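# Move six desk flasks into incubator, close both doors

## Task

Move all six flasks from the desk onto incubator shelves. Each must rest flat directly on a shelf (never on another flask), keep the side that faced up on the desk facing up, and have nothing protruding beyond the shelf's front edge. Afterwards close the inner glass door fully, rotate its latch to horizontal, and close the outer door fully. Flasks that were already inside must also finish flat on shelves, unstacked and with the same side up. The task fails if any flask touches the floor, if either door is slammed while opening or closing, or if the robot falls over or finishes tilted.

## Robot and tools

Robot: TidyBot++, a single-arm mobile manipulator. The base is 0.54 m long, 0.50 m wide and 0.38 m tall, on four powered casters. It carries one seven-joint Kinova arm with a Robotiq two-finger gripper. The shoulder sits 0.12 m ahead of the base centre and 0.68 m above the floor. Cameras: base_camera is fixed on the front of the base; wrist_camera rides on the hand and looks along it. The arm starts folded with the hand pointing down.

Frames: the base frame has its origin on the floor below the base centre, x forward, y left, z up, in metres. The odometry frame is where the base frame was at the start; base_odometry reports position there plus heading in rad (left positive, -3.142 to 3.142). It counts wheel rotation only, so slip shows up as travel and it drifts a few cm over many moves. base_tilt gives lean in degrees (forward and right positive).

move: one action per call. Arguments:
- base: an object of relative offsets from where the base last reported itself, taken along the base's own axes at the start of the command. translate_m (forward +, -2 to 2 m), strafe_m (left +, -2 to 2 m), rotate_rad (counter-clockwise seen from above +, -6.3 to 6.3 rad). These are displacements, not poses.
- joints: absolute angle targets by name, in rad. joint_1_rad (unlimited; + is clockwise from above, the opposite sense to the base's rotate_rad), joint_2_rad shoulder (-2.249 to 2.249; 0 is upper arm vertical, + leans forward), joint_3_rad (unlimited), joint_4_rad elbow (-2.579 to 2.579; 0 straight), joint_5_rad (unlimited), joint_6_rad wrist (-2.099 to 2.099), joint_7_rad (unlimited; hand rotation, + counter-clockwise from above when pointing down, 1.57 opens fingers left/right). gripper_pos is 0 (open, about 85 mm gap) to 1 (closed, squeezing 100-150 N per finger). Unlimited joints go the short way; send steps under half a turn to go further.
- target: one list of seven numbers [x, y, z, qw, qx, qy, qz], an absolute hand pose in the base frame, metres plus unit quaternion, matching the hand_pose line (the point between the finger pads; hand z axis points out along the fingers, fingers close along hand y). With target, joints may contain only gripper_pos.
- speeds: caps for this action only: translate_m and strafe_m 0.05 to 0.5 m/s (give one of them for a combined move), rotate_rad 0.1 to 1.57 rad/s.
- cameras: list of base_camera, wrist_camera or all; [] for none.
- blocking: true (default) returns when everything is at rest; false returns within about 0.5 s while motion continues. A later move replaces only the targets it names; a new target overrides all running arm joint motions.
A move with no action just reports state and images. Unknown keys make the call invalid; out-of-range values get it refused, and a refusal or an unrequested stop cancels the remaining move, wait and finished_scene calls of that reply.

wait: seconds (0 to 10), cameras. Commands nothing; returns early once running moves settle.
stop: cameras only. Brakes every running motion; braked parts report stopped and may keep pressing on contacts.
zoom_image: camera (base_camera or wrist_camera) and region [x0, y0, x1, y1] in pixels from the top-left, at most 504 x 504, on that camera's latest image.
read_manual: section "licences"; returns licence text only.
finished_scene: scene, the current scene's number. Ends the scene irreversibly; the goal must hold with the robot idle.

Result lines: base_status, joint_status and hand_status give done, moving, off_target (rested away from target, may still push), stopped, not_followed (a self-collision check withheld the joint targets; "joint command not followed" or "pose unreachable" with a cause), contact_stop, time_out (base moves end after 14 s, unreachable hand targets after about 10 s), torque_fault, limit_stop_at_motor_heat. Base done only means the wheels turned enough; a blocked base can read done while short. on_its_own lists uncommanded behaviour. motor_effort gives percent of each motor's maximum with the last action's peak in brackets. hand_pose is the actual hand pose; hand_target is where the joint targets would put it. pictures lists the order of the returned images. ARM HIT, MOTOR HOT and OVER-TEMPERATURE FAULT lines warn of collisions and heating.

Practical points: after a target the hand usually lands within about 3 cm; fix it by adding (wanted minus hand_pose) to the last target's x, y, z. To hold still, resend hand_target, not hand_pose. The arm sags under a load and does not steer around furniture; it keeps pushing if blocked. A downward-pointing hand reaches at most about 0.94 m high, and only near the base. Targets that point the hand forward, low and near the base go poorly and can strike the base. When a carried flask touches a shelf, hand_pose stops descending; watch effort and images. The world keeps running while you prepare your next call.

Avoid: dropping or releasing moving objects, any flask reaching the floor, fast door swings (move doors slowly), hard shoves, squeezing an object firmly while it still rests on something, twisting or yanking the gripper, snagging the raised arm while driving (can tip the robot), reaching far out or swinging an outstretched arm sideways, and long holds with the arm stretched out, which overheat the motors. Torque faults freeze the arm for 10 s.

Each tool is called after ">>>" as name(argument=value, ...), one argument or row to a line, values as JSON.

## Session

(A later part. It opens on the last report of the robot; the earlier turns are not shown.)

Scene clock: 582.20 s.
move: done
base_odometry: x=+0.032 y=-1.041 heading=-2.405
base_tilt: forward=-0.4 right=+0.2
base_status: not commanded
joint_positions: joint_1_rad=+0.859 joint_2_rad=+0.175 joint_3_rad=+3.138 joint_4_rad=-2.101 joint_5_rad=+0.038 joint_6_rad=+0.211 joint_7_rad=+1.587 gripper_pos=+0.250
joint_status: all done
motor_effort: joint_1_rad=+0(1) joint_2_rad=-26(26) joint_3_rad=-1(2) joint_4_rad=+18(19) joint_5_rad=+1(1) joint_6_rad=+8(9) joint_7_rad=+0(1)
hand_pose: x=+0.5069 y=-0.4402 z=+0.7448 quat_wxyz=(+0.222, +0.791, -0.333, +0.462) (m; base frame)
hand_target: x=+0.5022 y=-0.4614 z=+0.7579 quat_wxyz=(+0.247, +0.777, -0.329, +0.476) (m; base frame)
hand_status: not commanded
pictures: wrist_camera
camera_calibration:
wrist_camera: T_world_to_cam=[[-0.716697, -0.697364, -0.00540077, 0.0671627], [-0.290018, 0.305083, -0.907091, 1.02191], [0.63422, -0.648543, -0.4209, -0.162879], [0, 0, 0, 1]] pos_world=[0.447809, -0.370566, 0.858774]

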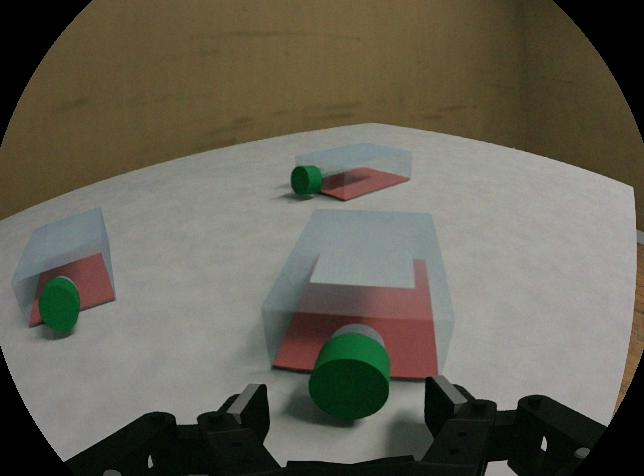

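>>> move(
  joints={"joint_2_rad":0.2,"joint_4_rad":-2.068,"joint_6_rad":0.3},
  cameras=["wrist_camera"],
)

Scene clock: 585.47 s.
move: done
base_odometry: x=+0.032 y=-1.041 heading=-2.405
base_tilt: forward=-0.3 right=+0.1
base_status: not commanded
joint_positions: joint_1_rad=+0.859 joint_2_rad=+0.185 joint_3_rad=+3.138 joint_4_rad=-2.079 joint_5_rad=+0.038 joint_6_rad=+0.233 joint_7_rad=+1.587 gripper_pos=+0.250
joint_status: all done
motor_effort: joint_1_rad=-1(1) joint_2_rad=-26(26) joint_3_rad=-1(1) joint_4_rad=+18(20) joint_5_rad=+0(1) joint_6_rad=+8(9) joint_7_rad=+0(1)
hand_pose: x=+0.5144 y=-0.4485 z=+0.7561 quat_wxyz=(+0.228, +0.783, -0.330, +0.475) (m; base frame)
hand_target: x=+0.5098 y=-0.4706 z=+0.7719 quat_wxyz=(+0.255, +0.767, -0.325, +0.491) (m; base frame)
hand_status: not commanded
pictures: wrist_camera
camera_calibration:
wrist_camera: T_world_to_cam=[[-0.716086, -0.698, -0.00407313, 0.065286], [-0.269811, 0.282174, -0.920641, 1.02644], [0.643757, -0.658159, -0.390389, -0.200588], [0, 0, 0, 1]] pos_world=[0.452824, -0.376083, 0.86694]

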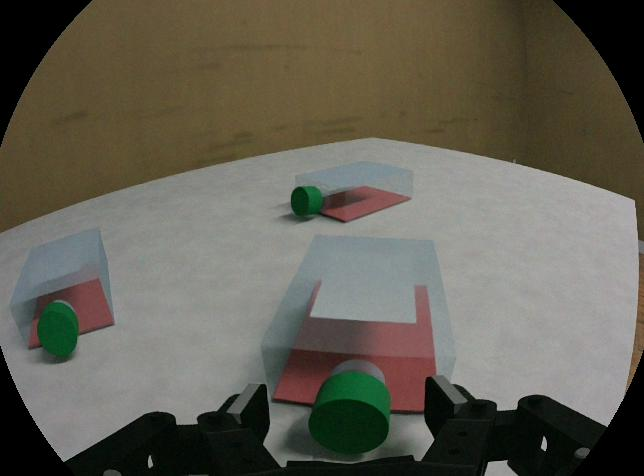

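>>> move(
  joints={"joint_2_rad":0.205,"joint_4_rad":-2.085,"joint_6_rad":0.3},
  cameras=[],
)

>>> move(
  joints={"gripper_pos":0.95},
  cameras=["wrist_camera"],
)

Scene clock: 589.40 s.
move: done
base_odometry: x=+0.032 y=-1.041 heading=-2.405
base_tilt: forward=-0.3 right=+0.2
base_status: not commanded
joint_positions: joint_1_rad=+0.859 joint_2_rad=+0.189 joint_3_rad=+3.138 joint_4_rad=-2.079 joint_5_rad=+0.038 joint_6_rad=+0.233 joint_7_rad=+1.587 gripper_pos=+0.250
joint_status: all done
motor_effort: joint_1_rad=-1(1) joint_2_rad=-26(27) joint_3_rad=-1(1) joint_4_rad=+17(19) joint_5_rad=+1(1) joint_6_rad=+8(9) joint_7_rad=+0(0)
hand_pose: x=+0.5146 y=-0.4487 z=+0.7536 quat_wxyz=(+0.227, +0.784, -0.330, +0.474) (m; base frame)
hand_target: x=+0.5065 y=-0.4666 z=+0.7600 quat_wxyz=(+0.251, +0.772, -0.327, +0.483) (m; base frame)
hand_status: not commanded
pictures: none
No camera images: "cameras" was empty.

Scene clock: 590.33 s.
move: off_target
base_odometry: x=+0.032 y=-1.041 heading=-2.405
base_tilt: forward=-0.4 right=+0.2
base_status: not commanded
joint_positions: joint_1_rad=+0.859 joint_2_rad=+0.189 joint_3_rad=+3.138 joint_4_rad=-2.079 joint_5_rad=+0.038 joint_6_rad=+0.234 joint_7_rad=+1.588 gripper_pos=+0.684
joint_status: gripper_pos off_target (ended at +0.684, target +0.950)
motor_effort: joint_1_rad=+0(1) joint_2_rad=-25(26) joint_3_rad=-1(1) joint_4_rad=+17(19) joint_5_rad=+0(1) joint_6_rad=+7(8) joint_7_rad=+0(0)
hand_pose: x=+0.5147 y=-0.4489 z=+0.7540 quat_wxyz=(+0.227, +0.784, -0.330, +0.474) (m; base frame)
hand_target: x=+0.5065 y=-0.4666 z=+0.7600 quat_wxyz=(+0.251, +0.772, -0.327, +0.483) (m; base frame)
hand_status: not commanded
pictures: wrist_camera
camera_calibration:
wrist_camera: T_world_to_cam=[[-0.716054, -0.698034, -0.0039097, 0.0650485], [-0.271602, 0.283764, -0.919625, 1.02553], [0.643039, -0.657439, -0.392777, -0.199381], [0, 0, 0, 1]] pos_world=[0.453323, -0.376682, 0.865043]

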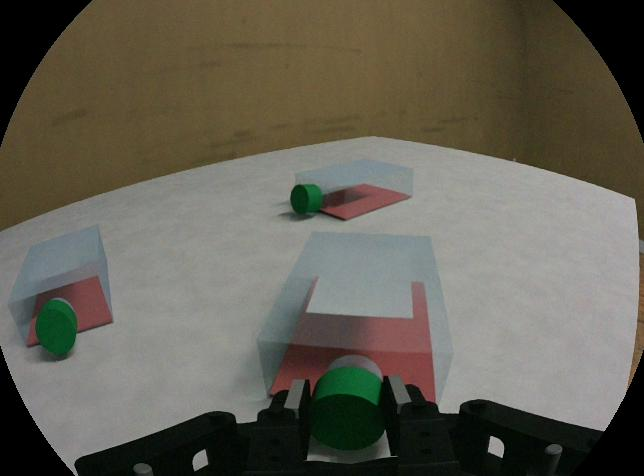

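>>> move(
  joints={"joint_2_rad":-0.1,"joint_4_rad":-2.1,"joint_6_rad":-0.05},
  cameras=[],
)

>>> move(
  joints={"joint_2_rad":-0.333,"joint_4_rad":-2.05,"joint_6_rad":-0.37},
  base={"translate_m":-0.5},
  cameras=[],
)

>>> move(
  joints={"joint_1_rad":-0.02},
  base={"rotate_rad":-1.592},
  cameras=["wrist_camera"],
)

Scene clock: 597.33 s.
move: done
base_odometry: x=+0.032 y=-1.041 heading=-2.405
base_tilt: forward=-0.3 right=+0.2
base_status: not commanded
joint_positions: joint_1_rad=+0.859 joint_2_rad=-0.091 joint_3_rad=+3.138 joint_4_rad=-2.079 joint_5_rad=+0.038 joint_6_rad=+0.019 joint_7_rad=+1.588 gripper_pos=+0.684
joint_status: all done
motor_effort: joint_1_rad=-1(1) joint_2_rad=-19(30) joint_3_rad=-1(2) joint_4_rad=+22(23) joint_5_rad=+1(1) joint_6_rad=+9(10) joint_7_rad=+0(1)
hand_pose: x=+0.4720 y=-0.4034 z=+0.8525 quat_wxyz=(+0.243, +0.767, -0.324, +0.497) (m; base frame)
hand_target: x=+0.4514 y=-0.4000 z=+0.8261 quat_wxyz=(+0.240, +0.787, -0.333, +0.461) (m; base frame)
hand_status: not commanded
pictures: none
No camera images: "cameras" was empty.

Scene clock: 599.47 s.
move: done
base_odometry: x=+0.402 y=-0.705 heading=-2.405
base_tilt: forward=-0.2 right=+0.3
base_status: done
joint_positions: joint_1_rad=+0.864 joint_2_rad=-0.327 joint_3_rad=+3.139 joint_4_rad=-2.065 joint_5_rad=+0.038 joint_6_rad=-0.303 joint_7_rad=+1.588 gripper_pos=+0.684
joint_status: all done
motor_effort: joint_1_rad=+0(1) joint_2_rad=-11(23) joint_3_rad=-1(2) joint_4_rad=+23(24) joint_5_rad=+0(1) joint_6_rad=+9(10) joint_7_rad=+1(1)
hand_pose: x=+0.4123 y=-0.3444 z=+0.8872 quat_wxyz=(+0.236, +0.783, -0.337, +0.467) (m; base frame)
hand_target: x=+0.4031 y=-0.3415 z=+0.8800 quat_wxyz=(+0.232, +0.796, -0.337, +0.446) (m; base frame)
hand_status: not commanded
pictures: none
No camera images: "cameras" was empty.

Scene clock: 602.00 s.
move: done
base_odometry: x=+0.402 y=-0.705 heading=+2.287
base_tilt: forward=-0.3 right=+0.2
base_status: done
joint_positions: joint_1_rad=+0.002 joint_2_rad=-0.327 joint_3_rad=+3.139 joint_4_rad=-2.065 joint_5_rad=+0.038 joint_6_rad=-0.303 joint_7_rad=+1.588 gripper_pos=+0.684
joint_status: all done
motor_effort: joint_1_rad=+0(2) joint_2_rad=-11(12) joint_3_rad=+0(2) joint_4_rad=+23(24) joint_5_rad=+1(1) joint_6_rad=+9(9) joint_7_rad=+0(1)
hand_pose: x=+0.5713 y=-0.0015 z=+0.8871 quat_wxyz=(+0.019, +0.852, +0.020, +0.523) (m; base frame)
hand_target: x=+0.5631 y=+0.0102 z=+0.8800 quat_wxyz=(+0.015, +0.863, +0.043, +0.503) (m; base frame)
hand_status: not commanded
pictures: wrist_camera
camera_calibration:
wrist_camera: T_world_to_cam=[[0.0396044, -0.999198, 0.00586983, -0.0224844], [-0.39881, -0.021193, -0.916789, 1.10609], [0.916178, 0.0339679, -0.399329, -0.0385967], [0, 0, 0, 1]] pos_world=[0.477372, 0.00228602, 0.99877]

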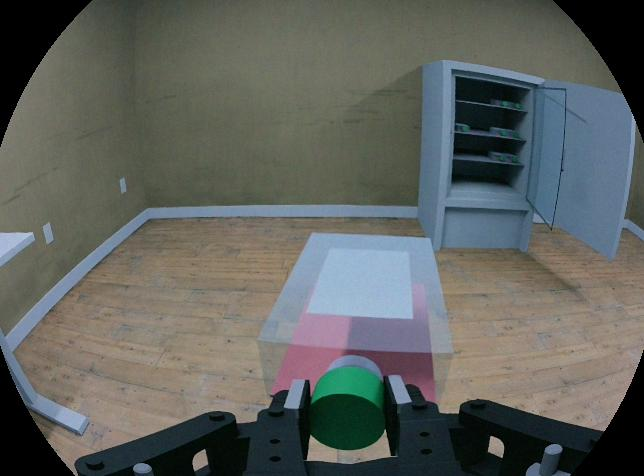

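>>> move(
  joints={"joint_1_rad":-0.14},
  base={"translate_m":1.65,"strafe_m":-0.931},
  cameras=["wrist_camera"],
)

Scene clock: 617.30 s.
move: done
base_odometry: x=+0.022 y=+1.151 heading=+2.286
base_tilt: forward=-0.3 right=+0.1
base_status: done
joint_positions: joint_1_rad=-0.123 joint_2_rad=-0.328 joint_3_rad=+3.139 joint_4_rad=-2.065 joint_5_rad=+0.038 joint_6_rad=-0.306 joint_7_rad=+1.588 gripper_pos=+0.684
joint_status: all done
motor_effort: joint_1_rad=+0(2) joint_2_rad=-11(14) joint_3_rad=+0(2) joint_4_rad=+24(24) joint_5_rad=+1(1) joint_6_rad=+9(9) joint_7_rad=+0(1)
hand_pose: x=+0.5676 y=+0.0545 z=+0.8868 quat_wxyz=(-0.014, +0.850, +0.073, +0.522) (m; base frame)
hand_target: x=+0.5587 y=+0.0633 z=+0.8800 quat_wxyz=(-0.015, +0.859, +0.095, +0.503) (m; base frame)
hand_status: not commanded
pictures: wrist_camera
camera_calibration:
wrist_camera: T_world_to_cam=[[0.163143, -0.986585, 0.00587987, -0.0371582], [-0.394371, -0.0706744, -0.916229, 1.10516], [0.904354, 0.147158, -0.400611, -0.0355189], [0, 0, 0, 1]] pos_world=[0.474028, 0.046674, 0.998572]

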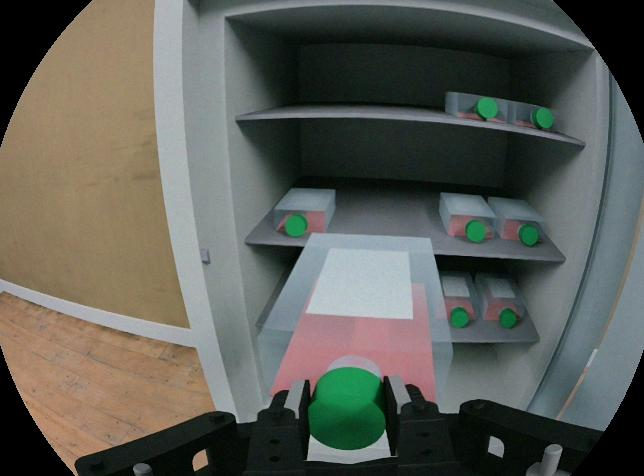

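>>> move(
  base={"translate_m":0.29},
  speeds={"translate_m":0.2},
  joints={"joint_2_rad":-0.333,"joint_4_rad":-2.11,"joint_6_rad":-0.27},
  cameras=["wrist_camera"],
)

>>> move(
  base={"translate_m":0.152},
  speeds={"translate_m":0.1},
  cameras=["wrist_camera"],
)

Scene clock: 632.53 s.
move: time_out
base_odometry: x=-0.053 y=+1.238 heading=+2.291
base_tilt: forward=-0.3 right=+0.2
base_status: translate_m time_out (by the wheels' count: +0.115 of +0.290)
joint_positions: joint_1_rad=-0.127 joint_2_rad=-0.323 joint_3_rad=+3.138 joint_4_rad=-2.098 joint_5_rad=+0.037 joint_6_rad=-0.295 joint_7_rad=+1.588 gripper_pos=+0.684
joint_status: all done
motor_effort: joint_1_rad=+0(3) joint_2_rad=-11(29) joint_3_rad=-1(5) joint_4_rad=+23(27) joint_5_rad=+1(2) joint_6_rad=+9(12) joint_7_rad=+0(1)
hand_pose: x=+0.5631 y=+0.0560 z=+0.8684 quat_wxyz=(-0.014, +0.856, +0.076, +0.511) (m; base frame)
hand_target: x=+0.5613 y=+0.0637 z=+0.8724 quat_wxyz=(-0.016, +0.849, +0.093, +0.520) (m; base frame)
hand_status: not commanded
pictures: wrist_camera
camera_calibration:
wrist_camera: T_world_to_cam=[[0.167893, -0.985795, 0.0044834, -0.0363531], [-0.418296, -0.0753576, -0.905179, 1.0908], [0.892659, 0.150098, -0.425006, -0.0113626], [0, 0, 0, 1]] pos_world=[0.472522, 0.0480684, 0.982699]

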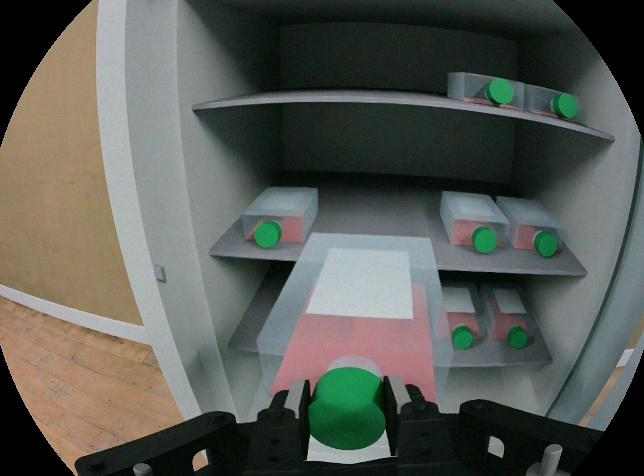

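not run: a stop that you did not command came earlier in this reply.

>>> wait(
  seconds=0.2,
  cameras=["base_camera"],
)

Scene clock: 637.73 s.
base_odometry: x=-0.053 y=+1.238 heading=+2.291
base_tilt: forward=-0.3 right=+0.2
base_status: translate_m time_out (by the wheels' count: +0.115 of +0.290)
joint_positions: joint_1_rad=-0.127 joint_2_rad=-0.323 joint_3_rad=+3.138 joint_4_rad=-2.098 joint_5_rad=+0.037 joint_6_rad=-0.295 joint_7_rad=+1.588 gripper_pos=+0.684
joint_status: all done
motor_effort: joint_1_rad=+0(3) joint_2_rad=-11(29) joint_3_rad=+0(5) joint_4_rad=+23(27) joint_5_rad=+1(2) joint_6_rad=+9(12) joint_7_rad=+0(1)
hand_pose: x=+0.5631 y=+0.0560 z=+0.8684 quat_wxyz=(-0.014, +0.856, +0.076, +0.511) (m; base frame)
hand_target: x=+0.5613 y=+0.0637 z=+0.8724 quat_wxyz=(-0.016, +0.849, +0.093, +0.520) (m; base frame)
hand_status: not commanded
wait: 0.20 s; at rest from the start
pictures: base_camera

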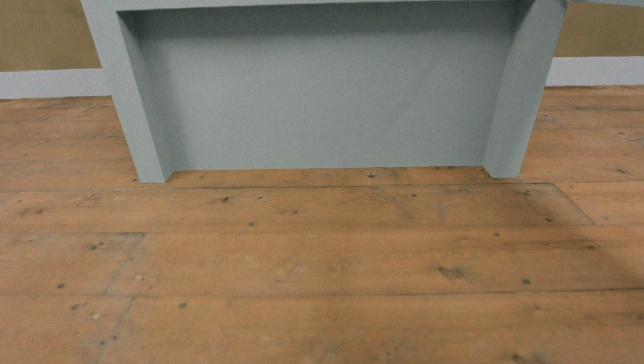

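>>> move(
  base={"translate_m":0.03},
  speeds={"translate_m":0.05},
)

Scene clock: 666.70 s.
move: time_out
base_odometry: x=-0.053 y=+1.238 heading=+2.292
base_tilt: forward=-0.3 right=+0.2
base_status: translate_m time_out (by the wheels' count: +0.000 of +0.030)
joint_positions: joint_1_rad=-0.127 joint_2_rad=-0.324 joint_3_rad=+3.138 joint_4_rad=-2.099 joint_5_rad=+0.037 joint_6_rad=-0.294 joint_7_rad=+1.588 gripper_pos=+0.684
joint_status: not commanded
motor_effort: joint_1_rad=+0(2) joint_2_rad=-11(29) joint_3_rad=+0(2) joint_4_rad=+23(27) joint_5_rad=+1(1) joint_6_rad=+9(12) joint_7_rad=+0(1)
hand_pose: x=+0.5627 y=+0.0560 z=+0.8683 quat_wxyz=(-0.014, +0.856, +0.076, +0.511) (m; base frame)
hand_target: x=+0.5613 y=+0.0637 z=+0.8724 quat_wxyz=(-0.016, +0.849, +0.093, +0.520) (m; base frame)
hand_status: not commanded
pictures: base_camera, wrist_camera
camera_calibration:
wrist_camera: T_world_to_cam=[[0.167891, -0.985795, 0.00452097, -0.0363217], [-0.418092, -0.075357, -0.905274, 1.09053], [0.892755, 0.150097, -0.424805, -0.0112919], [0, 0, 0, 1]] pos_world=[0.472122, 0.0480684, 0.982599]

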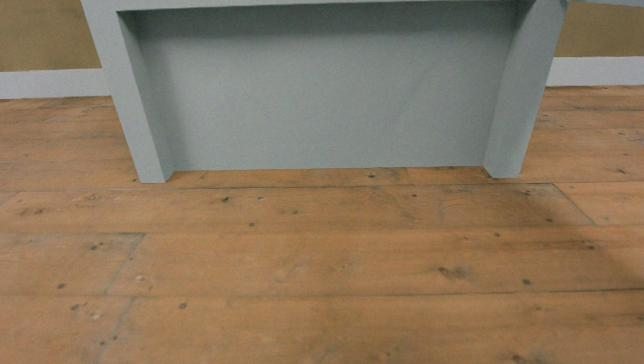

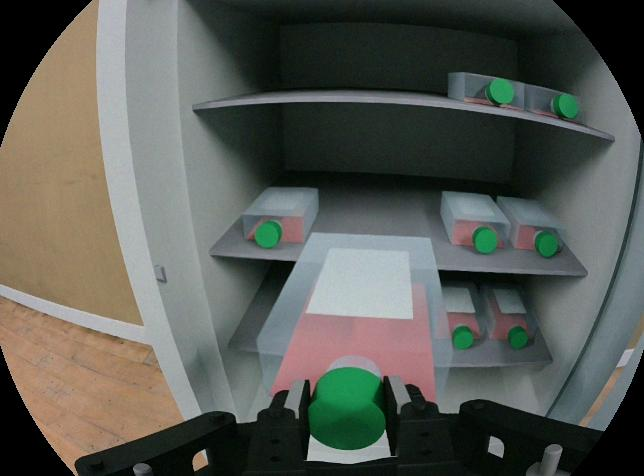

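>>> move(
  base={"translate_m":-0.12},
  speeds={"translate_m":0.15},
  cameras=[],
)

>>> move(
  base={"strafe_m":0.15},
  speeds={"strafe_m":0.2},
  joints={"joint_1_rad":-0.05,"joint_2_rad":-0.33,"joint_4_rad":-1.69,"joint_6_rad":-0.73},
  cameras=["wrist_camera"],
)

Scene clock: 693.23 s.
move: done
base_odometry: x=+0.026 y=+1.148 heading=+2.291
base_tilt: forward=-0.4 right=+0.2
base_status: done
joint_positions: joint_1_rad=-0.127 joint_2_rad=-0.330 joint_3_rad=+3.138 joint_4_rad=-2.099 joint_5_rad=+0.037 joint_6_rad=-0.294 joint_7_rad=+1.588 gripper_pos=+0.684
joint_status: not commanded
motor_effort: joint_1_rad=+0(1) joint_2_rad=-11(14) joint_3_rad=-1(1) joint_4_rad=+23(25) joint_5_rad=+1(1) joint_6_rad=+9(9) joint_7_rad=+0(1)
hand_pose: x=+0.5617 y=+0.0559 z=+0.8708 quat_wxyz=(-0.015, +0.855, +0.076, +0.513) (m; base frame)
hand_target: x=+0.5613 y=+0.0637 z=+0.8724 quat_wxyz=(-0.016, +0.849, +0.093, +0.520) (m; base frame)
hand_status: not commanded
pictures: none
No camera images: "cameras" was empty.

Scene clock: 695.17 s.
move: done
base_odometry: x=-0.087 y=+1.049 heading=+2.291
base_tilt: forward=-0.4 right=+0.1
base_status: done
joint_positions: joint_1_rad=-0.072 joint_2_rad=-0.330 joint_3_rad=+3.139 joint_4_rad=-1.708 joint_5_rad=+0.037 joint_6_rad=-0.661 joint_7_rad=+1.588 gripper_pos=+0.684
joint_status: all done
motor_effort: joint_1_rad=+0(2) joint_2_rad=-11(13) joint_3_rad=+0(4) joint_4_rad=+23(25) joint_5_rad=+1(1) joint_6_rad=+9(10) joint_7_rad=+0(1)
hand_pose: x=+0.5681 y=+0.0278 z=+0.9995 quat_wxyz=(+0.003, +0.851, +0.046, +0.524) (m; base frame)
hand_target: x=+0.5597 y=+0.0234 z=+0.9912 quat_wxyz=(+0.007, +0.863, +0.056, +0.502) (m; base frame)
hand_status: not commanded
pictures: wrist_camera
camera_calibration:
wrist_camera: T_world_to_cam=[[0.0993681, -0.995036, 0.00537911, -0.0272669], [-0.395148, -0.0444212, -0.917543, 1.20786], [0.913227, 0.089049, -0.397601, 0.00667795], [0, 0, 0, 1]] pos_world=[0.473895, 0.0259285, 1.11107]

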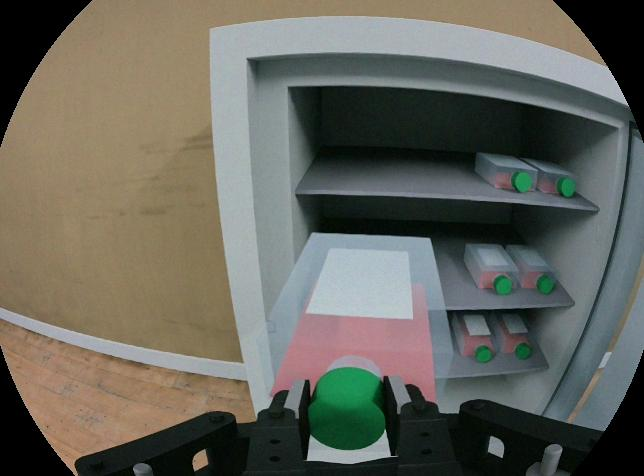

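>>> move(
  base={"translate_m":0.2,"strafe_m":-0.032},
  speeds={"translate_m":0.15},
  joints={"joint_2_rad":-0.33,"joint_4_rad":-1.715,"joint_6_rad":-0.71},
  cameras=["wrist_camera"],
)

Scene clock: 703.77 s.
move: done
base_odometry: x=-0.195 y=+1.220 heading=+2.291
base_tilt: forward=-0.3 right=+0.2
base_status: done
joint_positions: joint_1_rad=-0.071 joint_2_rad=-0.324 joint_3_rad=+3.139 joint_4_rad=-1.710 joint_5_rad=+0.037 joint_6_rad=-0.663 joint_7_rad=+1.588 gripper_pos=+0.684
joint_status: all done
motor_effort: joint_1_rad=+0(1) joint_2_rad=-11(14) joint_3_rad=+0(1) joint_4_rad=+23(24) joint_5_rad=+1(1) joint_6_rad=+9(10) joint_7_rad=+0(1)
hand_pose: x=+0.5694 y=+0.0278 z=+0.9955 quat_wxyz=(+0.003, +0.853, +0.046, +0.520) (m; base frame)
hand_target: x=+0.5605 y=+0.0234 z=+0.9821 quat_wxyz=(+0.007, +0.864, +0.056, +0.500) (m; base frame)
hand_status: not commanded
pictures: wrist_camera
camera_calibration:
wrist_camera: T_world_to_cam=[[0.0990338, -0.995071, 0.00508505, -0.0269917], [-0.403487, -0.044827, -0.913887, 1.20577], [0.90961, 0.0884539, -0.405938, 0.0142892], [0, 0, 0, 1]] pos_world=[0.476189, 0.0259284, 1.10788]

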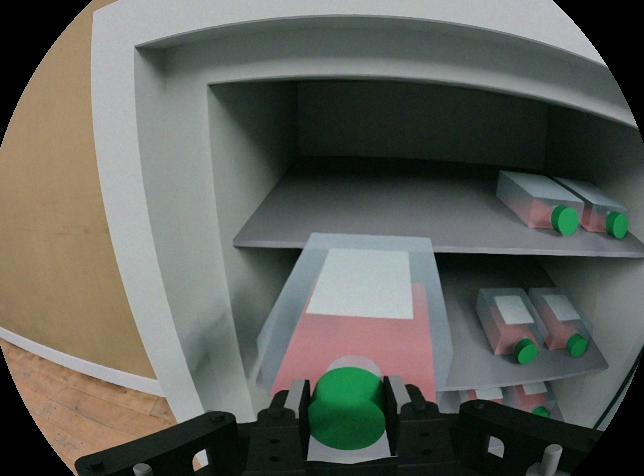

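>>> move(
  joints={"joint_2_rad":-0.332,"joint_4_rad":-1.735,"joint_6_rad":-0.69},
  base={"translate_m":0.17},
  speeds={"translate_m":0.1},
  cameras=["wrist_camera"],
)

Scene clock: 711.70 s.
move: off_target
base_odometry: x=-0.307 y=+1.348 heading=+2.292
base_tilt: forward=-0.4 right=+0.1
base_status: done
joint_positions: joint_1_rad=-0.056 joint_2_rad=-0.450 joint_3_rad=+3.142 joint_4_rad=-1.661 joint_5_rad=+0.037 joint_6_rad=-0.682 joint_7_rad=+1.588 gripper_pos=+0.684
joint_status: joint_2_rad off_target (ended at -0.450, target -0.332); joint_4_rad off_target (ended at -1.661, target -1.735); the others done
motor_effort: joint_1_rad=-2(5) joint_2_rad=+17(21) joint_3_rad=-1(4) joint_4_rad=+6(26) joint_5_rad=-1(3) joint_6_rad=+2(18) joint_7_rad=+0(1)
hand_pose: x=+0.5250 y=+0.0165 z=+1.0733 quat_wxyz=(+0.007, +0.810, +0.034, +0.585) (m; base frame)
hand_target: x=+0.5610 y=+0.0235 z=+0.9768 quat_wxyz=(+0.007, +0.864, +0.056, +0.501) (m; base frame)
hand_status: not commanded
pictures: wrist_camera
camera_calibration:
wrist_camera: T_world_to_cam=[[0.0793618, -0.996815, 0.00790574, -0.0268077], [-0.257312, -0.0281467, -0.965918, 1.23716], [0.963064, 0.0746228, -0.258726, -0.0985358], [0, 0, 0, 1]] pos_world=[0.41536, 0.0154527, 1.16972]

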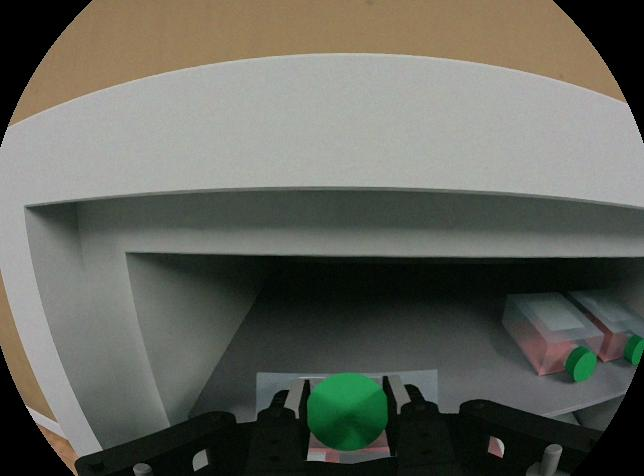

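>>> move(
  base={"translate_m":-0.17},
  speeds={"translate_m":0.1},
  cameras=["wrist_camera"],
)

Scene clock: 717.33 s.
move: done
base_odometry: x=-0.194 y=+1.220 heading=+2.292
base_tilt: forward=-0.3 right=+0.2
base_status: done
joint_positions: joint_1_rad=-0.055 joint_2_rad=-0.330 joint_3_rad=+3.141 joint_4_rad=-1.721 joint_5_rad=+0.035 joint_6_rad=-0.682 joint_7_rad=+1.589 gripper_pos=+0.684
joint_status: not commanded
on_its_own: joint_2_rad moved +0.120 to your old target -0.332; joint_4_rad moved -0.060 to your old target -1.735
motor_effort: joint_1_rad=+0(3) joint_2_rad=-11(18) joint_3_rad=-1(3) joint_4_rad=+23(25) joint_5_rad=+0(2) joint_6_rad=+9(9) joint_7_rad=+0(1)
hand_pose: x=+0.5643 y=+0.0193 z=+0.9865 quat_wxyz=(+0.007, +0.860, +0.038, +0.509) (m; base frame)
hand_target: x=+0.5610 y=+0.0235 z=+0.9768 quat_wxyz=(+0.007, +0.864, +0.056, +0.501) (m; base frame)
hand_status: not commanded
pictures: wrist_camera
camera_calibration:
wrist_camera: T_world_to_cam=[[0.0811191, -0.996703, 0.00172868, -0.0213492], [-0.426351, -0.0362672, -0.903831, 1.19787], [0.900913, 0.0725809, -0.427887, 0.0429669], [0, 0, 0, 1]] pos_world=[0.473737, 0.0190461, 1.1011]

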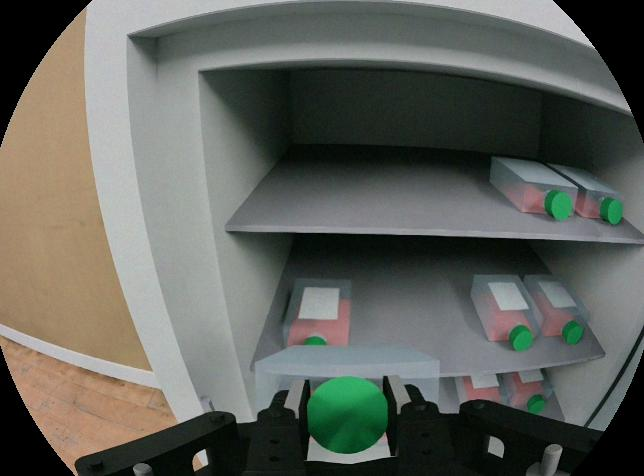

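>>> move(
  base={"translate_m":-0.2},
  speeds={"translate_m":0.15},
  cameras=[],
)

>>> move(
  joints={"joint_1_rad":0.09,"joint_2_rad":0.101,"joint_4_rad":-2.364,"joint_6_rad":0.915},
  cameras=["wrist_camera"],
)

Scene clock: 754.73 s.
move: done
base_odometry: x=-0.062 y=+1.070 heading=+2.292
base_tilt: forward=-0.3 right=+0.2
base_status: done
joint_positions: joint_1_rad=-0.055 joint_2_rad=-0.331 joint_3_rad=+3.141 joint_4_rad=-1.721 joint_5_rad=+0.035 joint_6_rad=-0.682 joint_7_rad=+1.589 gripper_pos=+0.684
joint_status: not commanded
motor_effort: joint_1_rad=+0(1) joint_2_rad=-11(15) joint_3_rad=-1(1) joint_4_rad=+24(24) joint_5_rad=+0(1) joint_6_rad=+8(9) joint_7_rad=+0(1)
hand_pose: x=+0.5642 y=+0.0193 z=+0.9867 quat_wxyz=(+0.007, +0.860, +0.038, +0.510) (m; base frame)
hand_target: x=+0.5610 y=+0.0235 z=+0.9768 quat_wxyz=(+0.007, +0.864, +0.056, +0.501) (m; base frame)
hand_status: not commanded
pictures: none
No camera images: "cameras" was empty.

Scene clock: 757.27 s.
move: done
base_odometry: x=-0.062 y=+1.070 heading=+2.292
base_tilt: forward=-0.3 right=+0.2
base_status: not commanded
joint_positions: joint_1_rad=+0.067 joint_2_rad=+0.095 joint_3_rad=+3.141 joint_4_rad=-2.342 joint_5_rad=+0.035 joint_6_rad=+0.830 joint_7_rad=+1.589 gripper_pos=+0.684
joint_status: all done
motor_effort: joint_1_rad=+0(1) joint_2_rad=-22(25) joint_3_rad=-1(2) joint_4_rad=+17(24) joint_5_rad=+0(1) joint_6_rad=+10(11) joint_7_rad=+0(1)
hand_pose: x=+0.6729 y=-0.0278 z=+0.8499 quat_wxyz=(+0.028, +0.720, +0.000, +0.693) (m; base frame)
hand_target: x=+0.6674 y=-0.0481 z=+0.8618 quat_wxyz=(+0.060, +0.700, -0.004, +0.712) (m; base frame)
hand_status: not commanded
pictures: wrist_camera
camera_calibration:
wrist_camera: T_world_to_cam=[[0.00248157, -0.999966, 0.00780165, -0.0292327], [0.0230649, -0.00774236, -0.999704, 0.898862], [0.999731, 0.00266078, 0.0230449, -0.561681], [0, 0, 0, 1]] pos_world=[0.54087, -0.0207779, 0.911768]

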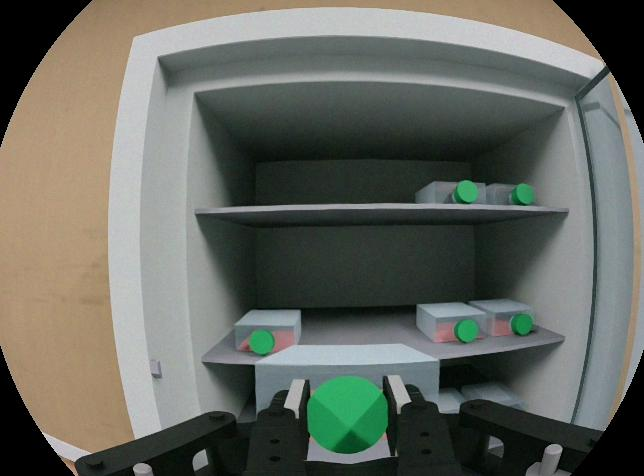

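>>> move(
  base={"translate_m":0.2},
  joints={"joint_1_rad":0.14},
  speeds={"translate_m":0.15},
  cameras=["wrist_camera"],
)

Scene clock: 766.53 s.
move: done
base_odometry: x=-0.194 y=+1.221 heading=+2.293
base_tilt: forward=-0.3 right=+0.2
base_status: done
joint_positions: joint_1_rad=+0.124 joint_2_rad=+0.104 joint_3_rad=+3.141 joint_4_rad=-2.347 joint_5_rad=+0.035 joint_6_rad=+0.834 joint_7_rad=+1.589 gripper_pos=+0.684
joint_status: all done
motor_effort: joint_1_rad=+0(2) joint_2_rad=-22(25) joint_3_rad=-1(2) joint_4_rad=+17(19) joint_5_rad=+0(1) joint_6_rad=+10(10) joint_7_rad=+0(1)
hand_pose: x=+0.6707 y=-0.0590 z=+0.8438 quat_wxyz=(+0.048, +0.723, -0.021, +0.689) (m; base frame)
hand_target: x=+0.6643 y=-0.0755 z=+0.8618 quat_wxyz=(+0.078, +0.699, -0.021, +0.710) (m; base frame)
hand_status: not commanded
pictures: wrist_camera
camera_calibration:
wrist_camera: T_world_to_cam=[[-0.0538382, -0.998525, 0.00703477, -0.0218869], [0.0133474, -0.00776398, -0.999881, 0.899214], [0.99846, -0.0537379, 0.0137457, -0.553783], [0, 0, 0, 1]] pos_world=[0.53975, -0.0446322, 0.906873]

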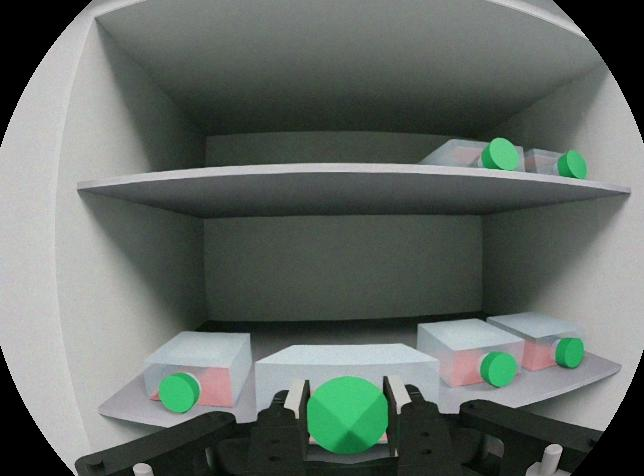

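>>> move(
  base={"translate_m":0.13,"strafe_m":-0.01},
  speeds={"translate_m":0.08},
  cameras=["wrist_camera"],
)

Scene clock: 775.03 s.
move: done
base_odometry: x=-0.273 y=+1.324 heading=+2.294
base_tilt: forward=-0.3 right=+0.2
base_status: done
joint_positions: joint_1_rad=+0.124 joint_2_rad=+0.105 joint_3_rad=+3.141 joint_4_rad=-2.348 joint_5_rad=+0.035 joint_6_rad=+0.835 joint_7_rad=+1.589 gripper_pos=+0.684
joint_status: not commanded
motor_effort: joint_1_rad=+0(1) joint_2_rad=-22(25) joint_3_rad=-1(2) joint_4_rad=+17(19) joint_5_rad=+1(1) joint_6_rad=+10(10) joint_7_rad=+0(1)
hand_pose: x=+0.6706 y=-0.0590 z=+0.8429 quat_wxyz=(+0.048, +0.723, -0.021, +0.689) (m; base frame)
hand_target: x=+0.6643 y=-0.0755 z=+0.8618 quat_wxyz=(+0.078, +0.699, -0.021, +0.710) (m; base frame)
hand_status: not commanded
pictures: wrist_camera
camera_calibration:
wrist_camera: T_world_to_cam=[[-0.0538285, -0.998526, 0.00690502, -0.0217649], [0.0120564, -0.00756445, -0.999899, 0.899336], [0.998477, -0.0537398, 0.0124459, -0.552704], [0, 0, 0, 1]] pos_world=[0.539849, -0.044632, 0.906274]

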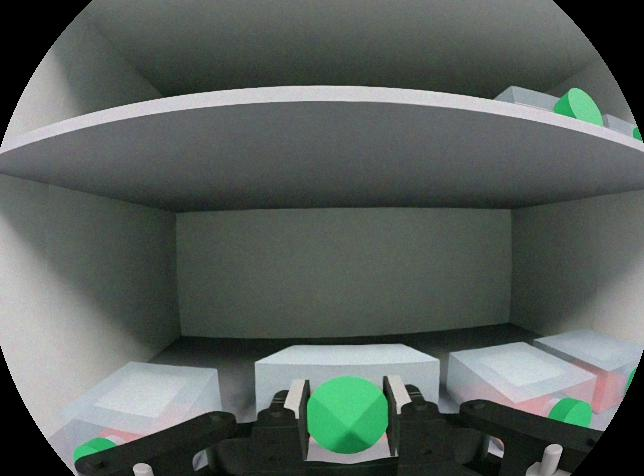

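>>> move(
  joints={"joint_2_rad":0.22,"joint_4_rad":-2.43,"joint_6_rad":1.09},
  cameras=["wrist_camera"],
)

Scene clock: 780.50 s.
move: done
base_odometry: x=-0.273 y=+1.324 heading=+2.294
base_tilt: forward=-0.3 right=+0.2
base_status: not commanded
joint_positions: joint_1_rad=+0.124 joint_2_rad=+0.207 joint_3_rad=+3.141 joint_4_rad=-2.407 joint_5_rad=+0.035 joint_6_rad=+1.020 joint_7_rad=+1.590 gripper_pos=+0.684
joint_status: all done
motor_effort: joint_1_rad=+0(1) joint_2_rad=-23(24) joint_3_rad=-2(2) joint_4_rad=+14(18) joint_5_rad=+0(1) joint_6_rad=+9(11) joint_7_rad=+0(1)
hand_pose: x=+0.6719 y=-0.0580 z=+0.8145 quat_wxyz=(+0.046, +0.715, -0.020, +0.697) (m; base frame)
hand_target: x=+0.6653 y=-0.0756 z=+0.8187 quat_wxyz=(+0.078, +0.703, -0.021, +0.707) (m; base frame)
hand_status: not commanded
pictures: wrist_camera
camera_calibration:
wrist_camera: T_world_to_cam=[[-0.0502389, -0.998728, 0.00433968, -0.0208657], [0.0356774, -0.00613704, -0.999345, 0.854656], [0.9981, -0.0500511, 0.0359403, -0.572208], [0, 0, 0, 1]] pos_world=[0.53958, -0.0442338, 0.874752]

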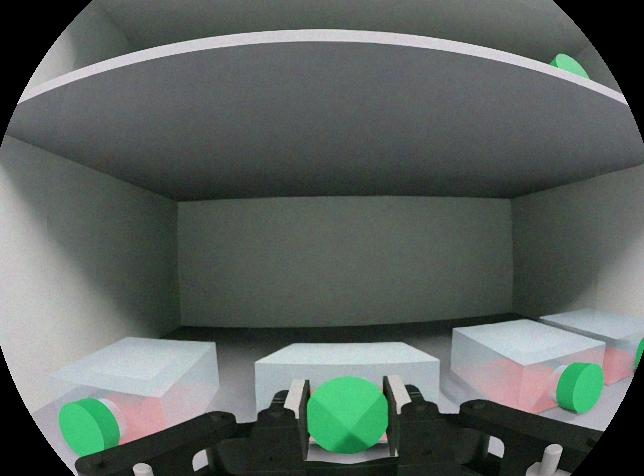

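>>> move(
  joints={"joint_2_rad":0.275,"joint_4_rad":-2.46,"joint_6_rad":1.165},
  cameras=[],
)

>>> move(
  joints={"joint_2_rad":0.305,"joint_4_rad":-2.475,"joint_6_rad":1.205},
  cameras=["wrist_camera"],
)

Scene clock: 785.70 s.
move: done
base_odometry: x=-0.273 y=+1.324 heading=+2.294
base_tilt: forward=-0.4 right=+0.2
base_status: not commanded
joint_positions: joint_1_rad=+0.124 joint_2_rad=+0.250 joint_3_rad=+3.141 joint_4_rad=-2.428 joint_5_rad=+0.035 joint_6_rad=+1.108 joint_7_rad=+1.590 gripper_pos=+0.684
joint_status: all done
motor_effort: joint_1_rad=+0(1) joint_2_rad=-22(24) joint_3_rad=-1(2) joint_4_rad=+12(14) joint_5_rad=+1(1) joint_6_rad=+7(9) joint_7_rad=+0(0)
hand_pose: x=+0.6720 y=-0.0575 z=+0.8086 quat_wxyz=(+0.045, +0.707, -0.020, +0.706) (m; base frame)
hand_target: x=+0.6637 y=-0.0754 z=+0.7983 quat_wxyz=(+0.077, +0.707, -0.021, +0.703) (m; base frame)
hand_status: not commanded
pictures: none
No camera images: "cameras" was empty.

Scene clock: 786.37 s.
move: done
base_odometry: x=-0.273 y=+1.324 heading=+2.294
base_tilt: forward=-0.3 right=+0.3
base_status: not commanded
joint_positions: joint_1_rad=+0.124 joint_2_rad=+0.273 joint_3_rad=+3.141 joint_4_rad=-2.440 joint_5_rad=+0.035 joint_6_rad=+1.157 joint_7_rad=+1.590 gripper_pos=+0.684
joint_status: all done
motor_effort: joint_1_rad=-1(2) joint_2_rad=-21(22) joint_3_rad=-1(2) joint_4_rad=+11(11) joint_5_rad=+0(1) joint_6_rad=+6(7) joint_7_rad=+0(1)
hand_pose: x=+0.6714 y=-0.0573 z=+0.8056 quat_wxyz=(+0.045, +0.702, -0.020, +0.711) (m; base frame)
hand_target: x=+0.6627 y=-0.0753 z=+0.7878 quat_wxyz=(+0.077, +0.708, -0.022, +0.701) (m; base frame)
hand_status: not commanded
pictures: wrist_camera
camera_calibration:
wrist_camera: T_world_to_cam=[[-0.0484251, -0.998821, 0.00334112, -0.0205644], [0.0739742, -0.00692225, -0.997236, 0.81823], [0.996084, -0.0480441, 0.0742222, -0.600701], [0, 0, 0, 1]] pos_world=[0.536825, -0.0437363, 0.860623]

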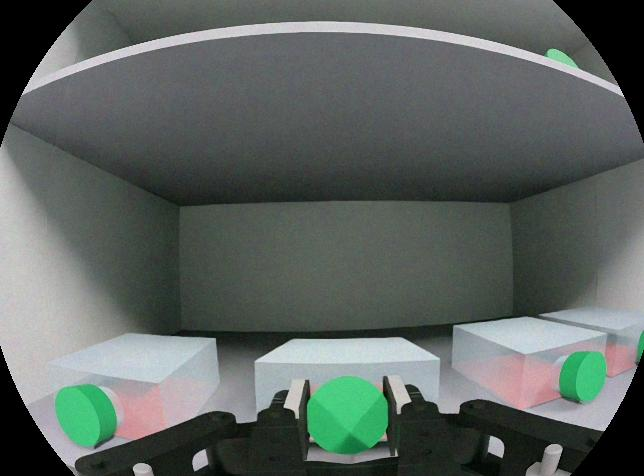

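>>> move(
  joints={"gripper_pos":0.55},
  cameras=["wrist_camera"],
)

>>> zoom_image(
  camera="wrist_camera",
  region=[40, 300, 640, 476],
)

Scene clock: 793.53 s.
move: done
base_odometry: x=-0.273 y=+1.324 heading=+2.294
base_tilt: forward=-0.2 right=+0.2
base_status: not commanded
joint_positions: joint_1_rad=+0.124 joint_2_rad=+0.293 joint_3_rad=+3.141 joint_4_rad=-2.453 joint_5_rad=+0.035 joint_6_rad=+1.157 joint_7_rad=+1.590 gripper_pos=+0.550
joint_status: all done
motor_effort: joint_1_rad=+0(1) joint_2_rad=-24(25) joint_3_rad=-1(2) joint_4_rad=+13(13) joint_5_rad=+0(1) joint_6_rad=+8(10) joint_7_rad=+0(1)
hand_pose: x=+0.6700 y=-0.0572 z=+0.7888 quat_wxyz=(+0.044, +0.713, -0.021, +0.699) (m; base frame)
hand_target: x=+0.6627 y=-0.0753 z=+0.7878 quat_wxyz=(+0.077, +0.708, -0.022, +0.701) (m; base frame)
hand_status: not commanded
pictures: wrist_camera
camera_calibration:
wrist_camera: T_world_to_cam=[[-0.0483566, -0.99883, 0.000924486, -0.0185835], [0.0413445, -0.0029264, -0.999141, 0.82527], [0.997974, -0.0482768, 0.0414376, -0.573471], [0, 0, 0, 1]] pos_world=[0.53729, -0.043832, 0.848341]

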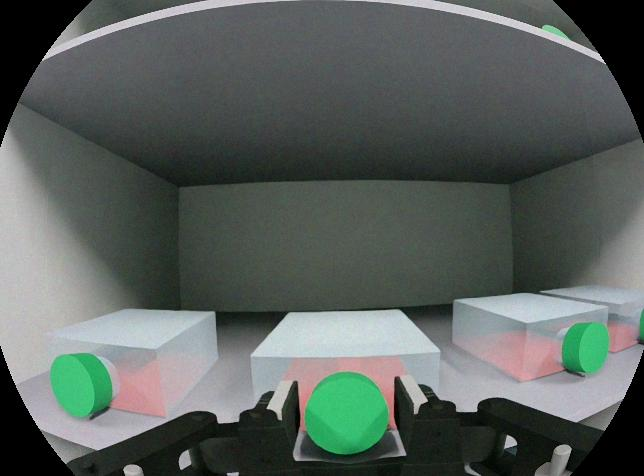

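Region (40, 300, 640, 476) is 600x176 pixels. A region can be at most 504 by 504 pixels.

>>> move(
  base={"translate_m":-0.2},
  speeds={"translate_m":0.1},
  cameras=["wrist_camera"],
)

Scene clock: 799.23 s.
move: done
base_odometry: x=-0.141 y=+1.175 heading=+2.294
base_tilt: forward=-0.3 right=+0.2
base_status: done
joint_positions: joint_1_rad=+0.124 joint_2_rad=+0.299 joint_3_rad=+3.141 joint_4_rad=-2.457 joint_5_rad=+0.035 joint_6_rad=+1.157 joint_7_rad=+1.590 gripper_pos=+0.550
joint_status: not commanded
motor_effort: joint_1_rad=+0(1) joint_2_rad=-24(26) joint_3_rad=-1(2) joint_4_rad=+12(14) joint_5_rad=+0(1) joint_6_rad=+9(9) joint_7_rad=+0(1)
hand_pose: x=+0.6694 y=-0.0571 z=+0.7842 quat_wxyz=(+0.043, +0.717, -0.021, +0.696) (m; base frame)
hand_target: x=+0.6627 y=-0.0753 z=+0.7878 quat_wxyz=(+0.077, +0.708, -0.022, +0.701) (m; base frame)
hand_status: not commanded
pictures: wrist_camera
camera_calibration:
wrist_camera: T_world_to_cam=[[-0.0483176, -0.998832, 0.000270496, -0.0180481], [0.0320885, -0.00182292, -0.999483, 0.82709], [0.998316, -0.048284, 0.0321391, -0.565645], [0, 0, 0, 1]] pos_world=[0.53728, -0.0438309, 0.844846]

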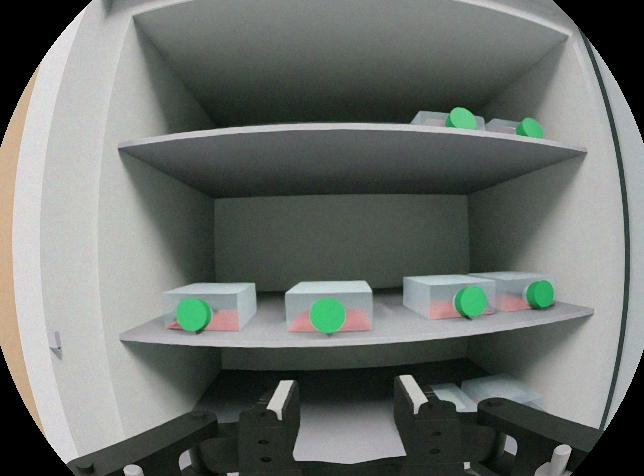

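>>> zoom_image(
  camera="wrist_camera",
  region=[140, 260, 420, 380],
)

Scaled by 1.800.

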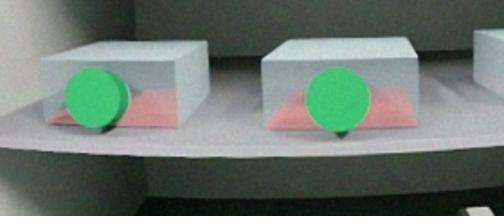

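>>> move(
  base={"translate_m":-0.22},
  joints={"joint_1_rad":0.0,"joint_2_rad":-0.1,"joint_4_rad":-2.4,"joint_6_rad":0.6,"gripper_pos":0.9},
  speeds={"translate_m":0.25},
  cameras=["wrist_camera"],
)

>>> move(
  base={"strafe_m":-0.32},
  speeds={"strafe_m":0.1},
  cameras=["wrist_camera"],
)

Scene clock: 816.57 s.
move: done
base_odometry: x=+0.005 y=+1.010 heading=+2.294
base_tilt: forward=-0.4 right=+0.3
base_status: done
joint_positions: joint_1_rad=+0.023 joint_2_rad=-0.099 joint_3_rad=+3.141 joint_4_rad=-2.416 joint_5_rad=+0.035 joint_6_rad=+0.675 joint_7_rad=+1.590 gripper_pos=+0.900
joint_status: all done
motor_effort: joint_1_rad=+0(1) joint_2_rad=-15(28) joint_3_rad=+0(2) joint_4_rad=+18(19) joint_5_rad=+0(1) joint_6_rad=+9(10) joint_7_rad=+0(1)
hand_pose: x=+0.6186 y=-0.0033 z=+0.8648 quat_wxyz=(+0.016, +0.732, +0.016, +0.681) (m; base frame)
hand_target: x=+0.6201 y=+0.0014 z=+0.8509 quat_wxyz=(+0.026, +0.751, +0.030, +0.659) (m; base frame)
hand_status: not commanded
pictures: wrist_camera
camera_calibration:
wrist_camera: T_world_to_cam=[[0.0432211, -0.999007, 0.0107999, -0.0325799], [-0.0117746, -0.0113186, -0.999867, 0.936812], [0.998996, 0.0430882, -0.0122521, -0.476554], [0, 0, 0, 1]] pos_world=[0.488515, -0.00141035, 0.9312]

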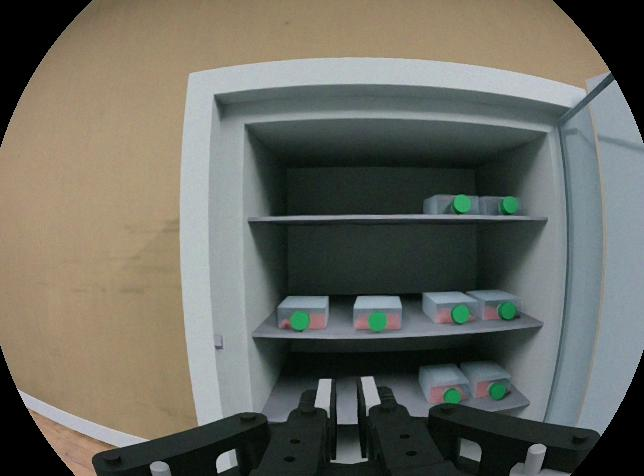

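Scene clock: 820.33 s.
move: done
base_odometry: x=+0.245 y=+1.221 heading=+2.294
base_tilt: forward=-0.3 right=+0.2
base_status: done
joint_positions: joint_1_rad=+0.013 joint_2_rad=-0.099 joint_3_rad=+3.141 joint_4_rad=-2.416 joint_5_rad=+0.035 joint_6_rad=+0.672 joint_7_rad=+1.590 gripper_pos=+0.900
joint_status: not commanded
motor_effort: joint_1_rad=+0(3) joint_2_rad=-15(16) joint_3_rad=-1(3) joint_4_rad=+18(19) joint_5_rad=+0(1) joint_6_rad=+9(9) joint_7_rad=+0(1)
hand_pose: x=+0.6186 y=+0.0023 z=+0.8642 quat_wxyz=(+0.012, +0.732, +0.020, +0.680) (m; base frame)
hand_target: x=+0.6201 y=+0.0014 z=+0.8509 quat_wxyz=(+0.026, +0.751, +0.030, +0.659) (m; base frame)
hand_status: not commanded
pictures: wrist_camera
camera_calibration:
wrist_camera: T_world_to_cam=[[0.054449, -0.998457, 0.0108606, -0.0339448], [-0.0137406, -0.011625, -0.999838, 0.937599], [0.998422, 0.0542909, -0.0143524, -0.474753], [0, 0, 0, 1]] pos_world=[0.488735, 0.00278191, 0.931002]

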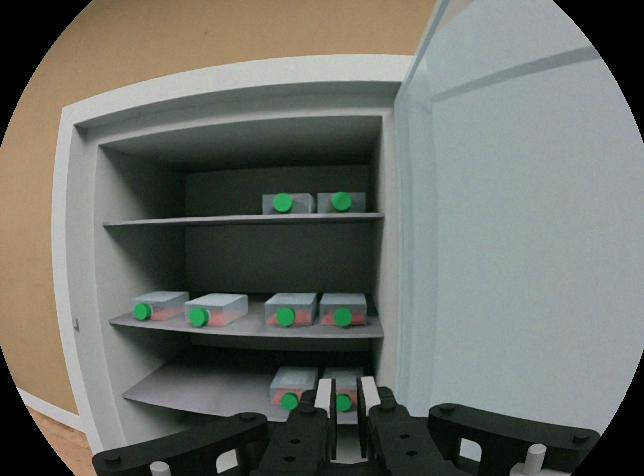

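>>> move(
  base={"strafe_m":-0.2},
  speeds={"strafe_m":0.08},
  cameras=["wrist_camera"],
)

Scene clock: 826.60 s.
move: done
base_odometry: x=+0.395 y=+1.353 heading=+2.294
base_tilt: forward=-0.3 right=+0.2
base_status: done
joint_positions: joint_1_rad=-0.108 joint_2_rad=-0.093 joint_3_rad=+3.029 joint_4_rad=-2.408 joint_5_rad=+0.035 joint_6_rad=+0.668 joint_7_rad=+1.590 gripper_pos=+0.900
joint_status: not commanded
motor_effort: joint_1_rad=+18(22) joint_2_rad=-16(19) joint_3_rad=+18(23) joint_4_rad=+18(21) joint_5_rad=-9(12) joint_6_rad=+9(10) joint_7_rad=+1(2)
hand_pose: x=+0.6059 y=+0.1192 z=+0.8634 quat_wxyz=(-0.063, +0.726, +0.108, +0.676) (m; base frame)
hand_target: x=+0.6201 y=+0.0014 z=+0.8509 quat_wxyz=(+0.026, +0.751, +0.030, +0.659) (m; base frame)
hand_status: not commanded
pictures: wrist_camera
camera_calibration:
wrist_camera: T_world_to_cam=[[0.282289, -0.959097, 0.0210999, -0.0680062], [-0.0119385, -0.0255049, -0.999603, 0.938293], [0.959255, 0.281925, -0.0186499, -0.468088], [0, 0, 0, 1]] pos_world=[0.479415, 0.0906723, 0.930626]

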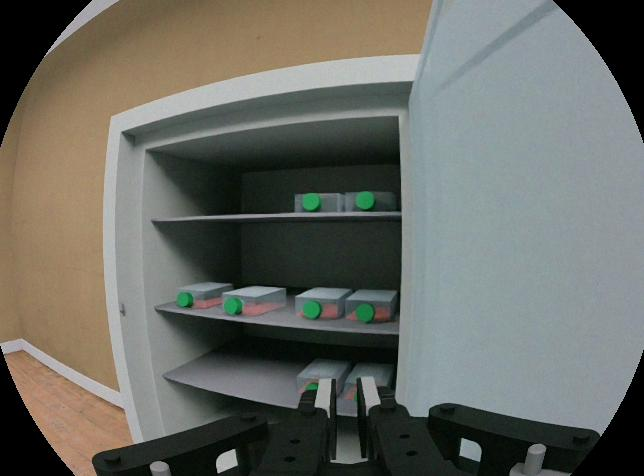

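>>> move(
  base={"strafe_m":-0.2},
  speeds={"strafe_m":0.08},
  cameras=["wrist_camera"],
)

Scene clock: 831.90 s.
move: done
base_odometry: x=+0.545 y=+1.485 heading=+2.293
base_tilt: forward=-0.6 right=+0.1
base_status: done
joint_positions: joint_1_rad=-0.216 joint_2_rad=-0.066 joint_3_rad=+2.923 joint_4_rad=-2.370 joint_5_rad=+0.092 joint_6_rad=+0.667 joint_7_rad=+1.591 gripper_pos=+0.900
joint_status: not commanded
motor_effort: joint_1_rad=+34(43) joint_2_rad=-22(27) joint_3_rad=+33(43) joint_4_rad=+11(19) joint_5_rad=-18(23) joint_6_rad=+6(10) joint_7_rad=+1(2)
hand_pose: x=+0.5755 y=+0.2362 z=+0.8690 quat_wxyz=(-0.131, +0.700, +0.214, +0.669) (m; base frame)
hand_target: x=+0.6201 y=+0.0014 z=+0.8509 quat_wxyz=(+0.026, +0.751, +0.030, +0.659) (m; base frame)
hand_status: not commanded
pictures: wrist_camera
camera_calibration:
wrist_camera: T_world_to_cam=[[0.512193, -0.856173, 0.068013, -0.144817], [0.0235244, -0.0651743, -0.997597, 0.933775], [0.858548, 0.512562, -0.0132408, -0.473093], [0, 0, 0, 1]] pos_world=[0.45838, 0.179359, 0.935116]

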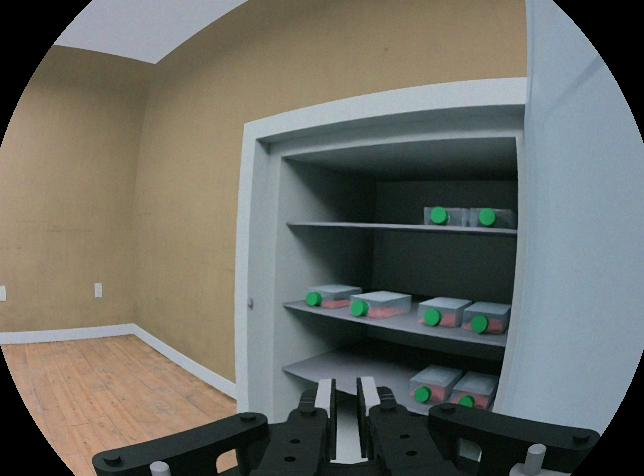

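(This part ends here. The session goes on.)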